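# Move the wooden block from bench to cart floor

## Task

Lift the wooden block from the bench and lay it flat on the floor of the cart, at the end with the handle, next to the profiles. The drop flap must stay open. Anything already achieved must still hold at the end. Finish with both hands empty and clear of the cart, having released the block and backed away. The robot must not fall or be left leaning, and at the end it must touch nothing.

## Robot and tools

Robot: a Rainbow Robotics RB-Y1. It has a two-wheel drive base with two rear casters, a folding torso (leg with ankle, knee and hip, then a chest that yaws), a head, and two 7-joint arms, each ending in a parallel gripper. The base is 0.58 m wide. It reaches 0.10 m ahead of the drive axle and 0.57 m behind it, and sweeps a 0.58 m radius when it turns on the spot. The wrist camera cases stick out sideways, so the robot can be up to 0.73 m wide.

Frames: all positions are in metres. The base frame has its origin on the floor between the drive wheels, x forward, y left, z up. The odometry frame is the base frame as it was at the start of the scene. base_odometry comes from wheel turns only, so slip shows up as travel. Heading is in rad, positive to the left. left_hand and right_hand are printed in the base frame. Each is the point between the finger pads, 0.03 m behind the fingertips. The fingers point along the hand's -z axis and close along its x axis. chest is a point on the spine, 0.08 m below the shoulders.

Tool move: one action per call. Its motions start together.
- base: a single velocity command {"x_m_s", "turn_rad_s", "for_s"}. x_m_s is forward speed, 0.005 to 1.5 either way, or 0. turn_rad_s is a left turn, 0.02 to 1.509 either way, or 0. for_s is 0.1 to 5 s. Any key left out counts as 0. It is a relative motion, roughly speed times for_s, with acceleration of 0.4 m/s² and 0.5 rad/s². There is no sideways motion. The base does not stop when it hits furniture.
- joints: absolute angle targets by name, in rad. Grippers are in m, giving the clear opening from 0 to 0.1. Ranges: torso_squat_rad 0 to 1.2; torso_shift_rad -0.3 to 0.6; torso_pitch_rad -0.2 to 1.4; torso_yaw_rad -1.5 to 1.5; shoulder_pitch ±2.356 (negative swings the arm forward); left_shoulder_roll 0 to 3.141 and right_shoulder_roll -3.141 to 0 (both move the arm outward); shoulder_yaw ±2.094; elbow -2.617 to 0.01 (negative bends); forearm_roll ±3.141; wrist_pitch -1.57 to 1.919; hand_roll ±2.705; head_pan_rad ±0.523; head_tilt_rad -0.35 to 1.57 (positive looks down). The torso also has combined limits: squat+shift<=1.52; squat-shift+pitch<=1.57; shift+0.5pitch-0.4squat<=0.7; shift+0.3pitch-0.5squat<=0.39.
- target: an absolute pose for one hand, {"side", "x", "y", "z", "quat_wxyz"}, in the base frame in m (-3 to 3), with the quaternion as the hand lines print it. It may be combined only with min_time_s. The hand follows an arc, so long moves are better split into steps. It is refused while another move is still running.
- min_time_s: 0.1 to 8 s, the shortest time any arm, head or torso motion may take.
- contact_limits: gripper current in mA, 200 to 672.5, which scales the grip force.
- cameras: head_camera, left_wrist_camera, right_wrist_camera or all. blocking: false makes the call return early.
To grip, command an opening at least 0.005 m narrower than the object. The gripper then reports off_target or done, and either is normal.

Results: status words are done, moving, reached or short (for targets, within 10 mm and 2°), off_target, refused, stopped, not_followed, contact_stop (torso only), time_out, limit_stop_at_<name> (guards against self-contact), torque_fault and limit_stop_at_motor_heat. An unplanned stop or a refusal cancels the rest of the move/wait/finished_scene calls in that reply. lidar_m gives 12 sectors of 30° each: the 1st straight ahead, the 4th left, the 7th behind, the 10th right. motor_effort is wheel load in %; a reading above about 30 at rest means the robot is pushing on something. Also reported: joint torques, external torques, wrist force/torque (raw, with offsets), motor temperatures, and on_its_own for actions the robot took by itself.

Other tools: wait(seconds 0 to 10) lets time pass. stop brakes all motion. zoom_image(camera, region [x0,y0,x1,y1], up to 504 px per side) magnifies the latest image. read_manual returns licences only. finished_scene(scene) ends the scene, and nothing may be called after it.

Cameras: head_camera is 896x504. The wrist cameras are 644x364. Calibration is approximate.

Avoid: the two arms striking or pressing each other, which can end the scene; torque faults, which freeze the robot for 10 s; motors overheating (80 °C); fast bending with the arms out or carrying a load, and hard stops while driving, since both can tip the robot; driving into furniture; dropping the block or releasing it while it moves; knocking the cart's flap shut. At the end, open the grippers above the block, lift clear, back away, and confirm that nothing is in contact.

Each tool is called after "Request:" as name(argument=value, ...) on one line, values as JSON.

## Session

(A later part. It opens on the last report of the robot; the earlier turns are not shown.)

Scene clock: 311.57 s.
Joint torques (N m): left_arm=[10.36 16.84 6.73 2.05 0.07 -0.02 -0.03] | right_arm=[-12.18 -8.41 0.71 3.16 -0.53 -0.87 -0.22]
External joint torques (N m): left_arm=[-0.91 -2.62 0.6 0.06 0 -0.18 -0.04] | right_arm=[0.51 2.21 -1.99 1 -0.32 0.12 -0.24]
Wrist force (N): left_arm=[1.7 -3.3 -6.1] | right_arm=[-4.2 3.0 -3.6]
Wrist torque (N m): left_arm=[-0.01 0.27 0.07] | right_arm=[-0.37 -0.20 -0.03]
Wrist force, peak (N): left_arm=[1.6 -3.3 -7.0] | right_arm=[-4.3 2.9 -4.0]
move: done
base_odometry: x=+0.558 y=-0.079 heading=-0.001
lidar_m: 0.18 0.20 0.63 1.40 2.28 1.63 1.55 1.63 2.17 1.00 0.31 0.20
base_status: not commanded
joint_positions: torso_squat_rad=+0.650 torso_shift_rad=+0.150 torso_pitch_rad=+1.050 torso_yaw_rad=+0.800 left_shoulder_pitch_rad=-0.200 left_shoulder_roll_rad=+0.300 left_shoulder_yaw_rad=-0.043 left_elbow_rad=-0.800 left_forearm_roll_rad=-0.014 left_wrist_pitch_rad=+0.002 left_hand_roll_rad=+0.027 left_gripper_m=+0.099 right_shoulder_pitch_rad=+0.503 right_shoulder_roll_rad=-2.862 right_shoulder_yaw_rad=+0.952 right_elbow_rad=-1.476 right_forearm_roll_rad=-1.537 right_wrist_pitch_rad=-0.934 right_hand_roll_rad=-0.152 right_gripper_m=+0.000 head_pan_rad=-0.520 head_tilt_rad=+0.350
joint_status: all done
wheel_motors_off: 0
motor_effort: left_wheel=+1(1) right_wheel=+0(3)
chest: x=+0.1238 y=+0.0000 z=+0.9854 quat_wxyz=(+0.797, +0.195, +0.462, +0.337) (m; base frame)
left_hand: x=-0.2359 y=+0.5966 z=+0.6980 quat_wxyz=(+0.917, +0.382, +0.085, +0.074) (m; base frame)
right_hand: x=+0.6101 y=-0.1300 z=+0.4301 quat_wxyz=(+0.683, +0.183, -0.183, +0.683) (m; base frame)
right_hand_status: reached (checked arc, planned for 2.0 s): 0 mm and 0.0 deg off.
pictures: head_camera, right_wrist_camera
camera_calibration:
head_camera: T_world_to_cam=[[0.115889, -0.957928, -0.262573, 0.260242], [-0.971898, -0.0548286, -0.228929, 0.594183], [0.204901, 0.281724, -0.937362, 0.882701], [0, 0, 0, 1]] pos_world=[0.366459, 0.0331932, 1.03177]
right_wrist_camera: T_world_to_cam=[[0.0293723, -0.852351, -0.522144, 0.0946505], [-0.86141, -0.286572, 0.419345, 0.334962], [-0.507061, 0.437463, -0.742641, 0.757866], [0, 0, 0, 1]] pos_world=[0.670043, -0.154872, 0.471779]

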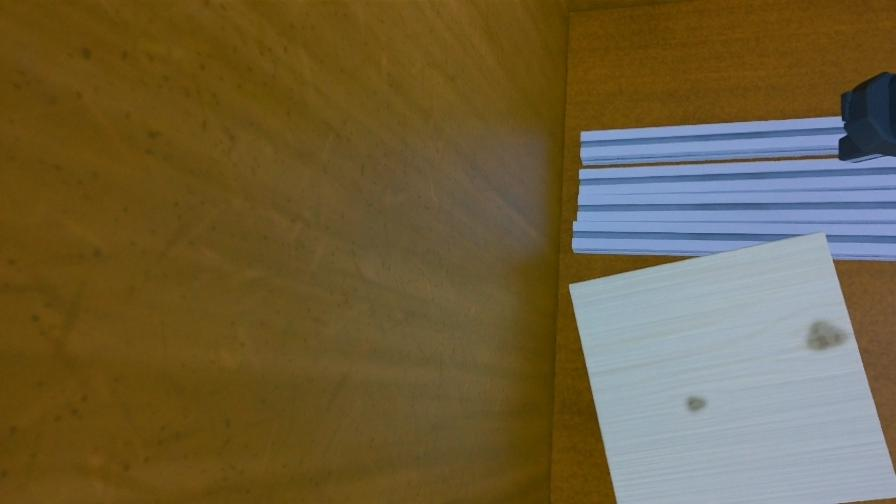

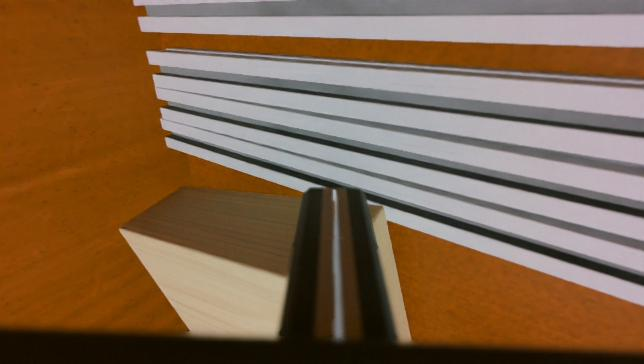

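Request:
move(target={"side":"right","x":0.605,"y":-0.11,"z":0.37,"quat_wxyz":[0.683,0.183,-0.183,0.683]}, min_time_s=1.5)

Request:
move(target={"side":"right","x":0.555,"y":-0.11,"z":0.37,"quat_wxyz":[0.683,0.183,-0.183,0.683]}, min_time_s=2.5, cameras=["head_camera","right_wrist_camera"])

Scene clock: 317.73 s.
Joint torques (N m): left_arm=[10.51 16.54 7.28 1.87 -0.02 -0.03 0.02] | right_arm=[-12.23 -5.35 -0.15 3.41 -0.65 -0.98 -0.2]
External joint torques (N m): left_arm=[-0.76 -2.92 1.15 -0.12 -0.09 -0.19 0.01] | right_arm=[0.59 2.18 -2.07 1.09 -0.43 0.01 -0.22]
Wrist force (N): left_arm=[1.3 -3.6 -6.4] | right_arm=[-3.2 2.5 -3.8]
Wrist torque (N m): left_arm=[0.02 0.20 0.12] | right_arm=[-0.30 -0.08 -0.02]
Wrist force, peak (N): left_arm=[1.2 -3.6 -6.8] | right_arm=[-4.4 3.3 -3.6]
move: done
base_odometry: x=+0.558 y=-0.079 heading=-0.001
lidar_m: 0.18 0.19 0.63 1.41 2.29 1.62 1.55 1.61 2.16 0.99 0.30 0.20
base_status: not commanded
joint_positions: torso_squat_rad=+0.650 torso_shift_rad=+0.150 torso_pitch_rad=+1.050 torso_yaw_rad=+0.800 left_shoulder_pitch_rad=-0.200 left_shoulder_roll_rad=+0.300 left_shoulder_yaw_rad=-0.043 left_elbow_rad=-0.800 left_forearm_roll_rad=-0.014 left_wrist_pitch_rad=+0.002 left_hand_roll_rad=+0.027 left_gripper_m=+0.099 right_shoulder_pitch_rad=+0.726 right_shoulder_roll_rad=-2.769 right_shoulder_yaw_rad=+0.754 right_elbow_rad=-1.261 right_forearm_roll_rad=-1.570 right_wrist_pitch_rad=-0.863 right_hand_roll_rad=-0.192 right_gripper_m=+0.000 head_pan_rad=-0.520 head_tilt_rad=+0.350
joint_status: all done
wheel_motors_off: 0
motor_effort: left_wheel=+0(1) right_wheel=+2(2)
chest: x=+0.1238 y=+0.0000 z=+0.9854 quat_wxyz=(+0.797, +0.195, +0.462, +0.337) (m; base frame)
left_hand: x=-0.2359 y=+0.5966 z=+0.6980 quat_wxyz=(+0.917, +0.382, +0.085, +0.074) (m; base frame)
right_hand: x=+0.6050 y=-0.1100 z=+0.3702 quat_wxyz=(+0.683, +0.183, -0.183, +0.683) (m; base frame)
right_hand_status: reached (checked arc, planned for 1.5 s): 0 mm and 0.1 deg off.
pictures: none

Scene clock: 320.57 s.
Joint torques (N m): left_arm=[10.75 16.74 7.35 2.07 -0.09 -0.1 0] | right_arm=[-12.6 -5.21 -1.62 -2.26 0.7 -1.41 0.11]
External joint torques (N m): left_arm=[-0.52 -2.72 1.21 0.08 -0.17 -0.26 -0.02] | right_arm=[-0.89 2.48 -3.28 -3.13 0.71 -0.4 0.08]
Wrist force (N): left_arm=[0.8 -3.4 -5.9] | right_arm=[-6.5 -3.0 -2.2]
Wrist torque (N m): left_arm=[0.04 0.14 0.06] | right_arm=[-0.50 -0.09 -0.13]
Wrist force, peak (N): left_arm=[1.8 -3.6 -6.5] | right_arm=[-8.4 -8.3 -4.2]
move: done
base_odometry: x=+0.558 y=-0.079 heading=-0.001
lidar_m: 0.18 0.21 0.28 1.41 2.28 1.64 1.55 1.60 2.15 0.98 0.30 0.20
base_status: not commanded
joint_positions: torso_squat_rad=+0.650 torso_shift_rad=+0.150 torso_pitch_rad=+1.050 torso_yaw_rad=+0.800 left_shoulder_pitch_rad=-0.200 left_shoulder_roll_rad=+0.300 left_shoulder_yaw_rad=-0.043 left_elbow_rad=-0.800 left_forearm_roll_rad=-0.014 left_wrist_pitch_rad=+0.002 left_hand_roll_rad=+0.027 left_gripper_m=+0.099 right_shoulder_pitch_rad=+0.666 right_shoulder_roll_rad=-2.765 right_shoulder_yaw_rad=+0.733 right_elbow_rad=-1.488 right_forearm_roll_rad=-1.692 right_wrist_pitch_rad=-0.822 right_hand_roll_rad=+0.066 right_gripper_m=+0.000 head_pan_rad=-0.520 head_tilt_rad=+0.350
joint_status: all done
wheel_motors_off: 0
motor_effort: left_wheel=-1(1) right_wheel=+0(3)
chest: x=+0.1237 y=+0.0000 z=+0.9854 quat_wxyz=(+0.797, +0.195, +0.462, +0.337) (m; base frame)
left_hand: x=-0.2359 y=+0.5966 z=+0.6980 quat_wxyz=(+0.917, +0.382, +0.085, +0.074) (m; base frame)
right_hand: x=+0.5550 y=-0.1104 z=+0.3700 quat_wxyz=(+0.683, +0.186, -0.180, +0.684) (m; base frame)
right_hand_status: reached (checked arc, planned for 2.5 s): 0 mm and 0.5 deg off.
pictures: head_camera, right_wrist_camera
camera_calibration:
head_camera: T_world_to_cam=[[0.115885, -0.957931, -0.262562, 0.260233], [-0.971878, -0.0547998, -0.22902, 0.594268], [0.204997, 0.281718, -0.937343, 0.882646], [0, 0, 0, 1]] pos_world=[0.366459, 0.0331933, 1.03177]
right_wrist_camera: T_world_to_cam=[[0.0278726, -0.852499, -0.521986, 0.0823243], [-0.857186, -0.289025, 0.426259, 0.31321], [-0.514252, 0.435558, -0.738806, 0.679079], [0, 0, 0, 1]] pos_world=[0.615403, -0.135071, 0.411171]

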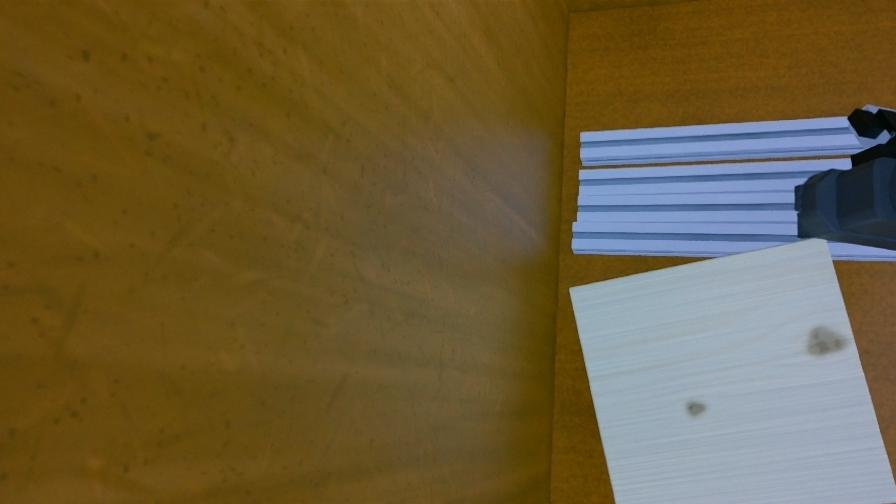

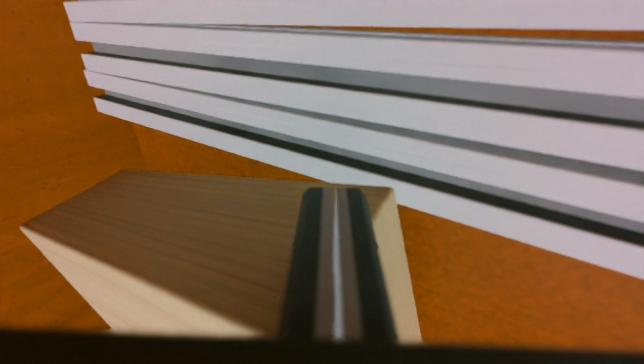

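Request:
move(target={"side":"right","x":0.53,"y":-0.11,"z":0.37,"quat_wxyz":[0.683,0.183,-0.183,0.683]}, min_time_s=2, cameras=["head_camera","right_wrist_camera"])

Scene clock: 323.73 s.
Joint torques (N m): left_arm=[10.43 16.71 7 1.85 0 -0.07 -0.02] | right_arm=[-9.4 -3.77 -2.4 -5.49 1.59 -1.09 0.15]
External joint torques (N m): left_arm=[-0.84 -2.76 0.87 -0.14 -0.07 -0.23 -0.03] | right_arm=[1.75 3.78 -3.92 -5.67 1.51 -0.09 0.13]
Wrist force (N): left_arm=[1.6 -3.3 -5.9] | right_arm=[-6.1 -8.2 0.3]
Wrist torque (N m): left_arm=[0.02 0.24 0.08] | right_arm=[-0.53 -0.11 -0.11]
Wrist force, peak (N): left_arm=[1.8 -3.1 -6.8] | right_arm=[-13.5 -16.0 -2.5]
move: done
base_odometry: x=+0.558 y=-0.079 heading=-0.001
lidar_m: 0.19 0.20 0.28 1.42 2.30 1.63 1.55 1.62 2.17 0.98 0.31 0.20
base_status: not commanded
joint_positions: torso_squat_rad=+0.650 torso_shift_rad=+0.150 torso_pitch_rad=+1.050 torso_yaw_rad=+0.800 left_shoulder_pitch_rad=-0.200 left_shoulder_roll_rad=+0.300 left_shoulder_yaw_rad=-0.043 left_elbow_rad=-0.800 left_forearm_roll_rad=-0.014 left_wrist_pitch_rad=+0.002 left_hand_roll_rad=+0.027 left_gripper_m=+0.099 right_shoulder_pitch_rad=+0.652 right_shoulder_roll_rad=-2.755 right_shoulder_yaw_rad=+0.719 right_elbow_rad=-1.578 right_forearm_roll_rad=-1.755 right_wrist_pitch_rad=-0.815 right_hand_roll_rad=+0.186 right_gripper_m=+0.000 head_pan_rad=-0.520 head_tilt_rad=+0.350
joint_status: all done
wheel_motors_off: 0
motor_effort: left_wheel=-1(3) right_wheel=-1(3)
chest: x=+0.1237 y=+0.0000 z=+0.9855 quat_wxyz=(+0.797, +0.195, +0.462, +0.337) (m; base frame)
left_hand: x=-0.2358 y=+0.5966 z=+0.6980 quat_wxyz=(+0.917, +0.382, +0.085, +0.074) (m; base frame)
right_hand: x=+0.5313 y=-0.1096 z=+0.3702 quat_wxyz=(+0.682, +0.188, -0.179, +0.684) (m; base frame)
right_hand_status: reached (checked arc, planned for 2.0 s): 1 mm and 0.7 deg off.
pictures: head_camera, right_wrist_camera
camera_calibration:
head_camera: T_world_to_cam=[[0.115891, -0.95796, -0.262455, 0.260148], [-0.971856, -0.0548006, -0.229114, 0.59438], [0.205099, 0.281621, -0.937349, 0.882713], [0, 0, 0, 1]] pos_world=[0.366459, 0.0331935, 1.03187]
right_wrist_camera: T_world_to_cam=[[0.0278439, -0.851162, -0.524164, 0.0847147], [-0.854984, -0.291957, 0.428676, 0.290556], [-0.517906, 0.436216, -0.735859, 0.66754], [0, 0, 0, 1]] pos_world=[0.591785, -0.134256, 0.411066]

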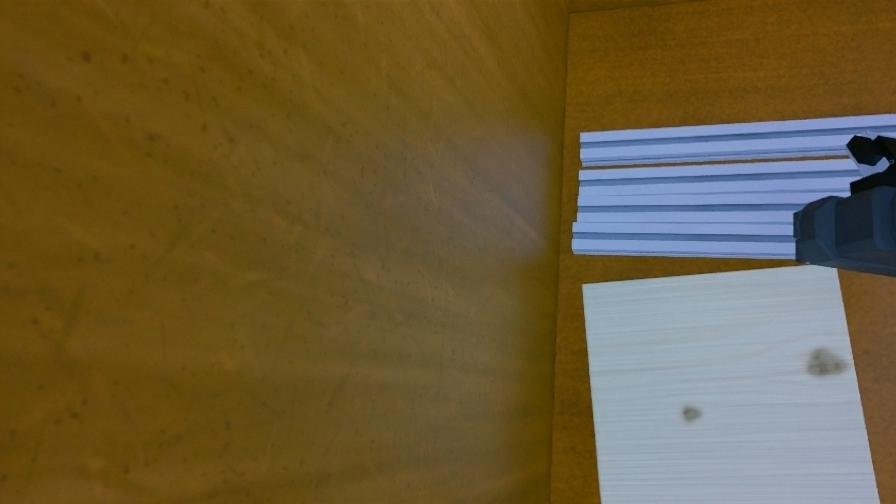

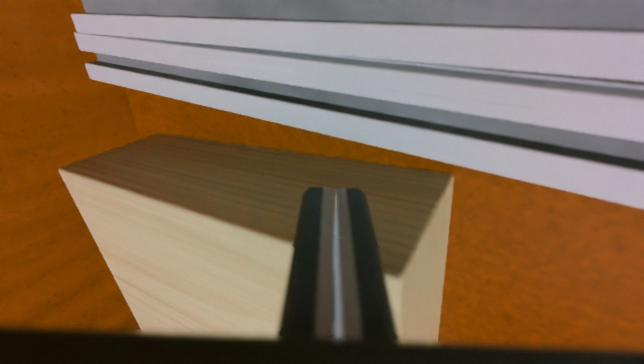

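Request:
move(target={"side":"right","x":0.55,"y":-0.12,"z":0.39,"quat_wxyz":[0.683,0.183,-0.183,0.683]}, min_time_s=1)

Request:
move(target={"side":"right","x":0.58,"y":-0.25,"z":0.62,"quat_wxyz":[0.683,0.183,-0.183,0.683]}, min_time_s=2)

Request:
move(target={"side":"right","x":0.45,"y":-0.33,"z":0.88,"quat_wxyz":[0.683,0.183,-0.183,0.683]}, min_time_s=2, cameras=["head_camera","right_wrist_camera"])

Scene clock: 326.60 s.
Joint torques (N m): left_arm=[10.39 16.66 7.19 1.83 0.07 -0.03 0.05] | right_arm=[-13.28 -10.46 2.51 0.14 0.22 -1.2 -0.25]
External joint torques (N m): left_arm=[-0.88 -2.8 1.05 -0.16 0 -0.19 0.03] | right_arm=[-1.94 -1.75 0.64 -0.44 0.2 -0.2 -0.27]
Wrist force (N): left_arm=[0.6 -3.4 -5.6] | right_arm=[-3.9 2.2 -3.9]
Wrist torque (N m): left_arm=[0.03 0.13 0.08] | right_arm=[-0.27 -0.14 -0.02]
Wrist force, peak (N): left_arm=[1.7 -3.0 -7.1] | right_arm=[-6.7 -8.1 -1.5]
move: done
base_odometry: x=+0.558 y=-0.079 heading=-0.001
lidar_m: 0.19 0.20 0.62 1.41 2.27 1.63 1.54 1.60 2.16 0.97 0.30 0.21
base_status: not commanded
joint_positions: torso_squat_rad=+0.650 torso_shift_rad=+0.150 torso_pitch_rad=+1.050 torso_yaw_rad=+0.800 left_shoulder_pitch_rad=-0.200 left_shoulder_roll_rad=+0.300 left_shoulder_yaw_rad=-0.043 left_elbow_rad=-0.800 left_forearm_roll_rad=-0.014 left_wrist_pitch_rad=+0.002 left_hand_roll_rad=+0.027 left_gripper_m=+0.099 right_shoulder_pitch_rad=+0.576 right_shoulder_roll_rad=-2.782 right_shoulder_yaw_rad=+0.805 right_elbow_rad=-1.593 right_forearm_roll_rad=-1.707 right_wrist_pitch_rad=-0.844 right_hand_roll_rad=+0.132 right_gripper_m=+0.000 head_pan_rad=-0.520 head_tilt_rad=+0.350
joint_status: all done
wheel_motors_off: 0
motor_effort: left_wheel=-1(3) right_wheel=-1(3)
chest: x=+0.1237 y=+0.0000 z=+0.9855 quat_wxyz=(+0.797, +0.195, +0.462, +0.337) (m; base frame)
left_hand: x=-0.2358 y=+0.5966 z=+0.6980 quat_wxyz=(+0.917, +0.382, +0.085, +0.074) (m; base frame)
right_hand: x=+0.5498 y=-0.1201 z=+0.3898 quat_wxyz=(+0.683, +0.183, -0.183, +0.683) (m; base frame)
right_hand_status: reached (checked arc, planned for 1.0 s): 0 mm and 0.0 deg off.
pictures: none

Scene clock: 328.93 s.
Joint torques (N m): left_arm=[10.28 16.5 7.16 2 0 -0.03 0] | right_arm=[-10.43 -16.43 5.86 2.83 -0.35 -0.98 -0.22]
External joint torques (N m): left_arm=[-0.99 -2.97 1.02 0.01 -0.08 -0.19 -0.02] | right_arm=[-1.79 -1.29 0.1 -0.13 -0.1 0.03 -0.24]
Wrist force (N): left_arm=[1.9 -3.3 -6.0] | right_arm=[-3.6 3.2 -3.7]
Wrist torque (N m): left_arm=[0.00 0.21 0.06] | right_arm=[-0.40 -0.13 -0.04]
Wrist force, peak (N): left_arm=[1.5 -3.0 -7.2] | right_arm=[-4.1 3.2 -4.1]
move: done
base_odometry: x=+0.558 y=-0.079 heading=-0.001
lidar_m: 0.19 0.19 0.64 1.43 2.29 1.61 1.55 1.62 2.15 0.99 0.31 0.20
base_status: not commanded
joint_positions: torso_squat_rad=+0.650 torso_shift_rad=+0.150 torso_pitch_rad=+1.050 torso_yaw_rad=+0.800 left_shoulder_pitch_rad=-0.200 left_shoulder_roll_rad=+0.300 left_shoulder_yaw_rad=-0.043 left_elbow_rad=-0.800 left_forearm_roll_rad=-0.014 left_wrist_pitch_rad=+0.002 left_hand_roll_rad=+0.027 left_gripper_m=+0.099 right_shoulder_pitch_rad=+0.077 right_shoulder_roll_rad=-3.085 right_shoulder_yaw_rad=+1.614 right_elbow_rad=-1.796 right_forearm_roll_rad=-1.242 right_wrist_pitch_rad=-1.346 right_hand_roll_rad=-0.077 right_gripper_m=+0.000 head_pan_rad=-0.520 head_tilt_rad=+0.350
joint_status: all done
wheel_motors_off: 0
motor_effort: left_wheel=+0(2) right_wheel=-1(2)
chest: x=+0.1237 y=+0.0000 z=+0.9855 quat_wxyz=(+0.797, +0.195, +0.462, +0.337) (m; base frame)
left_hand: x=-0.2359 y=+0.5966 z=+0.6980 quat_wxyz=(+0.917, +0.382, +0.085, +0.074) (m; base frame)
right_hand: x=+0.5799 y=-0.2500 z=+0.6197 quat_wxyz=(+0.683, +0.183, -0.183, +0.683) (m; base frame)
right_hand_status: reached (checked arc, planned for 2.0 s): 0 mm and 0.0 deg off.
pictures: none

Scene clock: 331.27 s.
Joint torques (N m): left_arm=[10.53 16.73 7.35 1.82 -0.04 0 -0.06] | right_arm=[-11.14 1.53 7.33 -4.38 1.51 0.56 0]
External joint torques (N m): left_arm=[-0.74 -2.74 1.22 -0.17 -0.12 -0.17 -0.08] | right_arm=[0.33 0.13 -0.35 -0.13 -0.26 -0.05 -0.03]
Wrist force (N): left_arm=[1.7 -3.0 -5.5] | right_arm=[-3.0 -2.6 4.1]
Wrist torque (N m): left_arm=[-0.02 0.30 0.07] | right_arm=[-0.10 -0.16 -0.18]
Wrist force, peak (N): left_arm=[2.1 -2.8 -6.9] | right_arm=[-4.1 3.1 -4.0]
move: short
base_odometry: x=+0.558 y=-0.079 heading=-0.001
lidar_m: 0.18 0.20 0.64 1.40 2.28 1.63 1.54 1.62 2.16 1.00 0.31 0.21
base_status: not commanded
joint_positions: torso_squat_rad=+0.650 torso_shift_rad=+0.150 torso_pitch_rad=+1.050 torso_yaw_rad=+0.800 left_shoulder_pitch_rad=-0.200 left_shoulder_roll_rad=+0.300 left_shoulder_yaw_rad=-0.043 left_elbow_rad=-0.800 left_forearm_roll_rad=-0.014 left_wrist_pitch_rad=+0.002 left_hand_roll_rad=+0.027 left_gripper_m=+0.099 right_shoulder_pitch_rad=+1.390 right_shoulder_roll_rad=-3.141 right_shoulder_yaw_rad=+2.094 right_elbow_rad=-1.762 right_forearm_roll_rad=-0.189 right_wrist_pitch_rad=-1.570 right_hand_roll_rad=+0.665 right_gripper_m=+0.000 head_pan_rad=-0.520 head_tilt_rad=+0.350
joint_status: all done
wheel_motors_off: 0
motor_effort: left_wheel=+1(1) right_wheel=+0(2)
chest: x=+0.1237 y=+0.0000 z=+0.9855 quat_wxyz=(+0.797, +0.195, +0.462, +0.337) (m; base frame)
left_hand: x=-0.2359 y=+0.5966 z=+0.6980 quat_wxyz=(+0.917, +0.382, +0.085, +0.074) (m; base frame)
right_hand: x=+0.4493 y=-0.3315 z=+0.8804 quat_wxyz=(+0.204, +0.542, +0.630, +0.517) (m; base frame)
right_hand_status: short (checked arc, as near as the solve gets, planned for 2.0 s): 2 mm and 123.1 deg off. The place is met; only the turn is off.
pictures: head_camera, right_wrist_camera
camera_calibration:
head_camera: T_world_to_cam=[[0.115891, -0.95796, -0.262455, 0.260148], [-0.971856, -0.0548006, -0.229114, 0.59438], [0.205099, 0.281621, -0.937349, 0.882713], [0, 0, 0, 1]] pos_world=[0.366459, 0.0331935, 1.03187]
right_wrist_camera: T_world_to_cam=[[0.293183, -0.901048, -0.319619, -0.15028], [0.833618, 0.0772419, 0.546914, -0.803358], [-0.468108, -0.426786, 0.773776, -0.540206], [0, 0, 0, 1]] pos_world=[0.460878, -0.30391, 0.809334]

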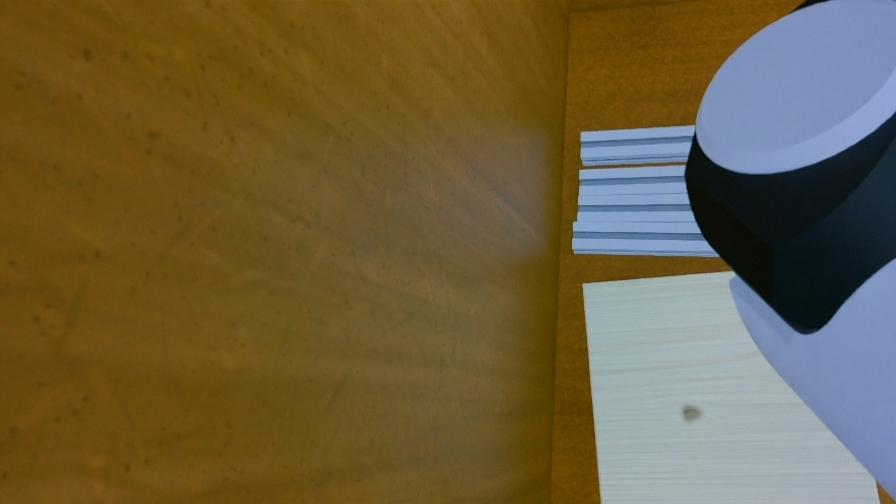

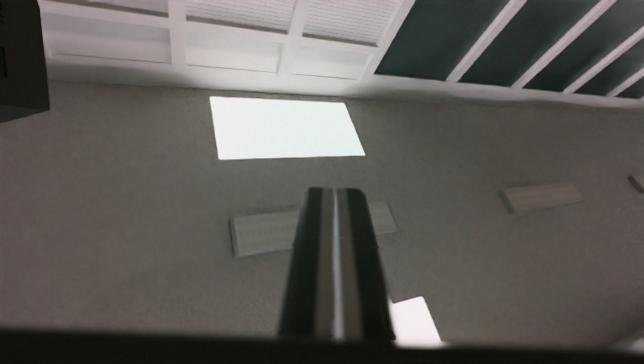

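Request:
move(joints={"torso_pitch_rad":0.6,"torso_yaw_rad":0.5}, min_time_s=3, cameras=["head_camera"])

Request:
move(base={"x_m_s":-0.25,"for_s":2.8})

Request:
move(joints={"torso_pitch_rad":0.2,"torso_yaw_rad":0.0,"torso_shift_rad":0.0,"head_pan_rad":0.0,"head_tilt_rad":0.7}, min_time_s=3, cameras=["head_camera"])

Scene clock: 336.60 s.
Joint torques (N m): left_arm=[2.52 11.06 4.74 -2.37 0.03 -0.87 0.05] | right_arm=[-13.22 4.99 7.12 -1.61 1.31 1.23 -0.09]
External joint torques (N m): left_arm=[-0.3 -2 0.58 0 -0.03 -0.18 0.06] | right_arm=[-0.31 0.12 -0.48 -0.46 -0.17 0 -0.1]
Wrist force (N): left_arm=[-0.8 -1.2 -6.8] | right_arm=[-0.6 -3.4 2.2]
Wrist torque (N m): left_arm=[-0.18 0.13 0.12] | right_arm=[-0.03 0.00 -0.16]
Wrist force, peak (N): left_arm=[-1.2 -1.8 -7.6] | right_arm=[-3.0 -3.1 4.8]
move: done
base_odometry: x=+0.558 y=-0.079 heading=-0.001
lidar_m: 0.18 0.20 0.64 1.42 2.29 1.63 1.55 1.61 2.16 0.98 0.31 0.20
base_status: not commanded
joint_positions: torso_squat_rad=+0.650 torso_shift_rad=+0.150 torso_pitch_rad=+0.600 torso_yaw_rad=+0.500 left_shoulder_pitch_rad=-0.200 left_shoulder_roll_rad=+0.300 left_shoulder_yaw_rad=-0.043 left_elbow_rad=-0.800 left_forearm_roll_rad=-0.014 left_wrist_pitch_rad=+0.002 left_hand_roll_rad=+0.027 left_gripper_m=+0.099 right_shoulder_pitch_rad=+1.390 right_shoulder_roll_rad=-3.141 right_shoulder_yaw_rad=+2.094 right_elbow_rad=-1.761 right_forearm_roll_rad=-0.189 right_wrist_pitch_rad=-1.570 right_hand_roll_rad=+0.665 right_gripper_m=+0.000 head_pan_rad=-0.520 head_tilt_rad=+0.350
joint_status: all done
wheel_motors_off: 0
motor_effort: left_wheel=+0(1) right_wheel=+0(2)
chest: x=+0.0301 y=+0.0001 z=+1.0869 quat_wxyz=(+0.926, +0.073, +0.286, +0.236) (m; base frame)
left_hand: x=-0.0258 y=+0.5491 z=+0.5738 quat_wxyz=(+0.952, +0.260, -0.151, +0.053) (m; base frame)
right_hand: x=+0.2788 y=-0.3915 z=+1.1956 quat_wxyz=(+0.447, +0.450, +0.564, +0.529) (m; base frame)
pictures: head_camera
camera_calibration:
head_camera: T_world_to_cam=[[-0.025539, -0.999495, -0.0189316, 0.037175], [-0.778393, 0.031765, -0.626974, 0.953181], [0.627258, -0.00127605, -0.77881, 0.811983], [0, 0, 0, 1]] pos_world=[0.233576, 0.00791454, 1.2307]

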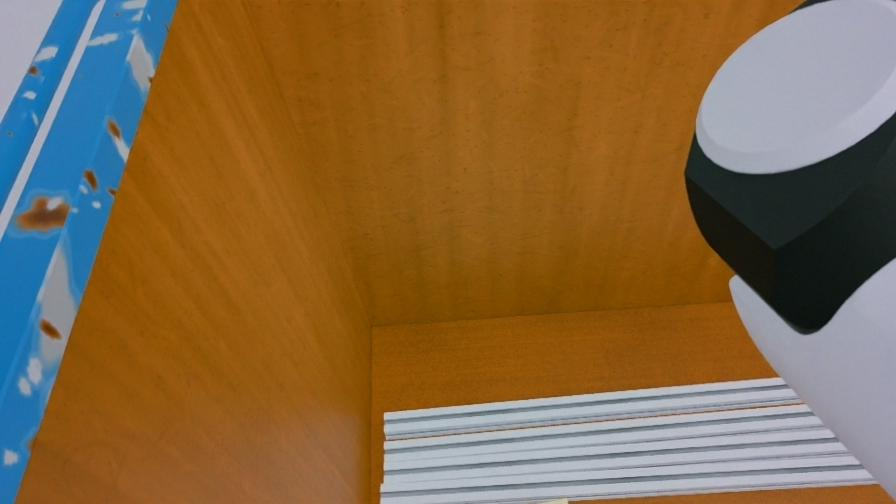

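Scene clock: 340.37 s.
Joint torques (N m): left_arm=[2.44 10.87 5.12 -2.25 -0.13 -0.94 -0.09] | right_arm=[-13.35 5.29 7.2 -1.47 1.28 1.28 -0.08]
External joint torques (N m): left_arm=[-0.38 -2.19 0.96 0.11 -0.18 -0.25 -0.08] | right_arm=[-0.45 0.42 -0.41 -0.32 -0.2 0.05 -0.09]
Wrist force (N): left_arm=[-1.0 -1.3 -6.8] | right_arm=[-1.5 -3.4 2.4]
Wrist torque (N m): left_arm=[-0.15 0.14 0.10] | right_arm=[-0.07 -0.11 -0.17]
Wrist force, peak (N): left_arm=[-1.3 -1.3 -7.7] | right_arm=[-1.0 -4.4 2.5]
move: done
base_odometry: x=-0.142 y=-0.078 heading=-0.002
lidar_m: 0.89 1.23 1.73 3.88 1.26 0.90 0.85 0.89 1.20 2.99 1.36 0.95
base_status: done (sent for 2.8 of 2.8 s)
joint_positions: torso_squat_rad=+0.650 torso_shift_rad=+0.150 torso_pitch_rad=+0.600 torso_yaw_rad=+0.500 left_shoulder_pitch_rad=-0.200 left_shoulder_roll_rad=+0.300 left_shoulder_yaw_rad=-0.043 left_elbow_rad=-0.800 left_forearm_roll_rad=-0.014 left_wrist_pitch_rad=+0.002 left_hand_roll_rad=+0.027 left_gripper_m=+0.099 right_shoulder_pitch_rad=+1.390 right_shoulder_roll_rad=-3.141 right_shoulder_yaw_rad=+2.094 right_elbow_rad=-1.761 right_forearm_roll_rad=-0.189 right_wrist_pitch_rad=-1.570 right_hand_roll_rad=+0.665 right_gripper_m=+0.000 head_pan_rad=-0.520 head_tilt_rad=+0.350
joint_status: not commanded
wheel_motors_off: 0
motor_effort: left_wheel=-17(31) right_wheel=+19(34)
chest: x=+0.0299 y=+0.0001 z=+1.0869 quat_wxyz=(+0.926, +0.073, +0.286, +0.236) (m; base frame)
left_hand: x=-0.0258 y=+0.5491 z=+0.5739 quat_wxyz=(+0.952, +0.260, -0.151, +0.053) (m; base frame)
right_hand: x=+0.2787 y=-0.3915 z=+1.1957 quat_wxyz=(+0.447, +0.450, +0.564, +0.529) (m; base frame)
pictures: none

Scene clock: 343.67 s.
Joint torques (N m): left_arm=[-7.19 5.7 3.03 -6.23 -0.06 -1.69 -0.02] | right_arm=[-11.71 4.81 6.51 2.27 1.06 1.54 -0.07]
External joint torques (N m): left_arm=[0.44 -1.75 0.57 0.16 -0.1 -0.29 0.01] | right_arm=[-0.09 0.31 -0.33 -0.02 -0.01 0.19 -0.07]
Wrist force (N): left_arm=[-3.1 -0.2 -6.2] | right_arm=[0.2 -3.1 -0.1]
Wrist torque (N m): left_arm=[-0.20 -0.04 0.11] | right_arm=[0.00 0.01 -0.16]
Wrist force, peak (N): left_arm=[-1.7 -1.3 -7.9] | right_arm=[-1.3 -3.9 2.7]
move: done
base_odometry: x=-0.142 y=-0.078 heading=-0.002
lidar_m: 0.89 1.22 1.72 3.88 1.27 0.89 0.86 0.90 1.20 2.99 1.37 0.94
base_status: not commanded
joint_positions: torso_squat_rad=+0.650 torso_shift_rad=+0.000 torso_pitch_rad=+0.200 torso_yaw_rad=+0.000 left_shoulder_pitch_rad=-0.200 left_shoulder_roll_rad=+0.300 left_shoulder_yaw_rad=-0.043 left_elbow_rad=-0.800 left_forearm_roll_rad=-0.014 left_wrist_pitch_rad=+0.002 left_hand_roll_rad=+0.027 left_gripper_m=+0.099 right_shoulder_pitch_rad=+1.390 right_shoulder_roll_rad=-3.141 right_shoulder_yaw_rad=+2.094 right_elbow_rad=-1.761 right_forearm_roll_rad=-0.189 right_wrist_pitch_rad=-1.570 right_hand_roll_rad=+0.665 right_gripper_m=+0.000 head_pan_rad=+0.000 head_tilt_rad=+0.700
joint_status: all done
wheel_motors_off: 0
motor_effort: left_wheel=-16(18) right_wheel=+19(20)
chest: x=-0.1665 y=+0.0001 z=+1.1410 quat_wxyz=(+0.995, +0.000, +0.100, +0.000) (m; base frame)
left_hand: x=+0.2107 y=+0.3650 z=+0.6004 quat_wxyz=(+0.912, +0.110, -0.381, -0.102) (m; base frame)
right_hand: x=-0.1810 y=-0.4126 z=+1.3789 quat_wxyz=(+0.697, +0.411, +0.398, +0.432) (m; base frame)
pictures: head_camera
camera_calibration:
head_camera: T_world_to_cam=[[-0.00760457, -0.999502, -0.0306417, 0.0391538], [-0.74648, 0.0260632, -0.664897, 0.859203], [0.665365, 0.0178171, -0.746306, 1.00979], [0, 0, 0, 1]] pos_world=[-0.0302037, -0.00125081, 1.32609]

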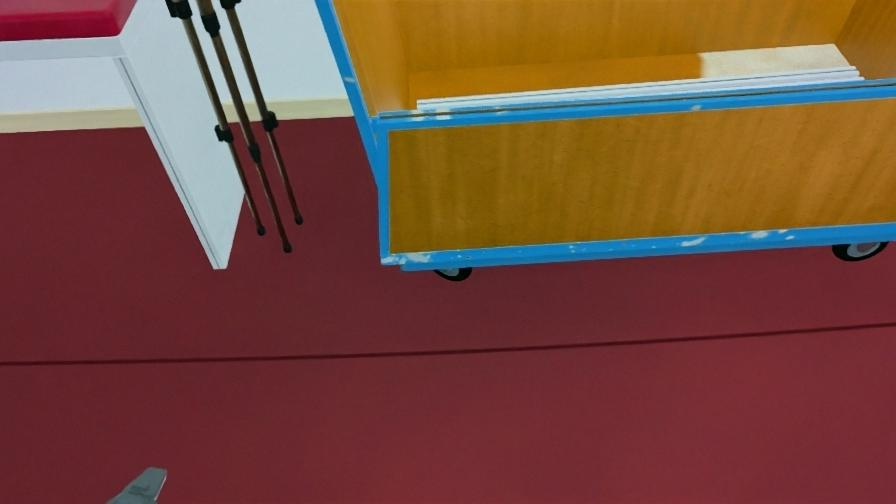

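Request:
finished_scene(scene=2)

The scene is finished: the task was done.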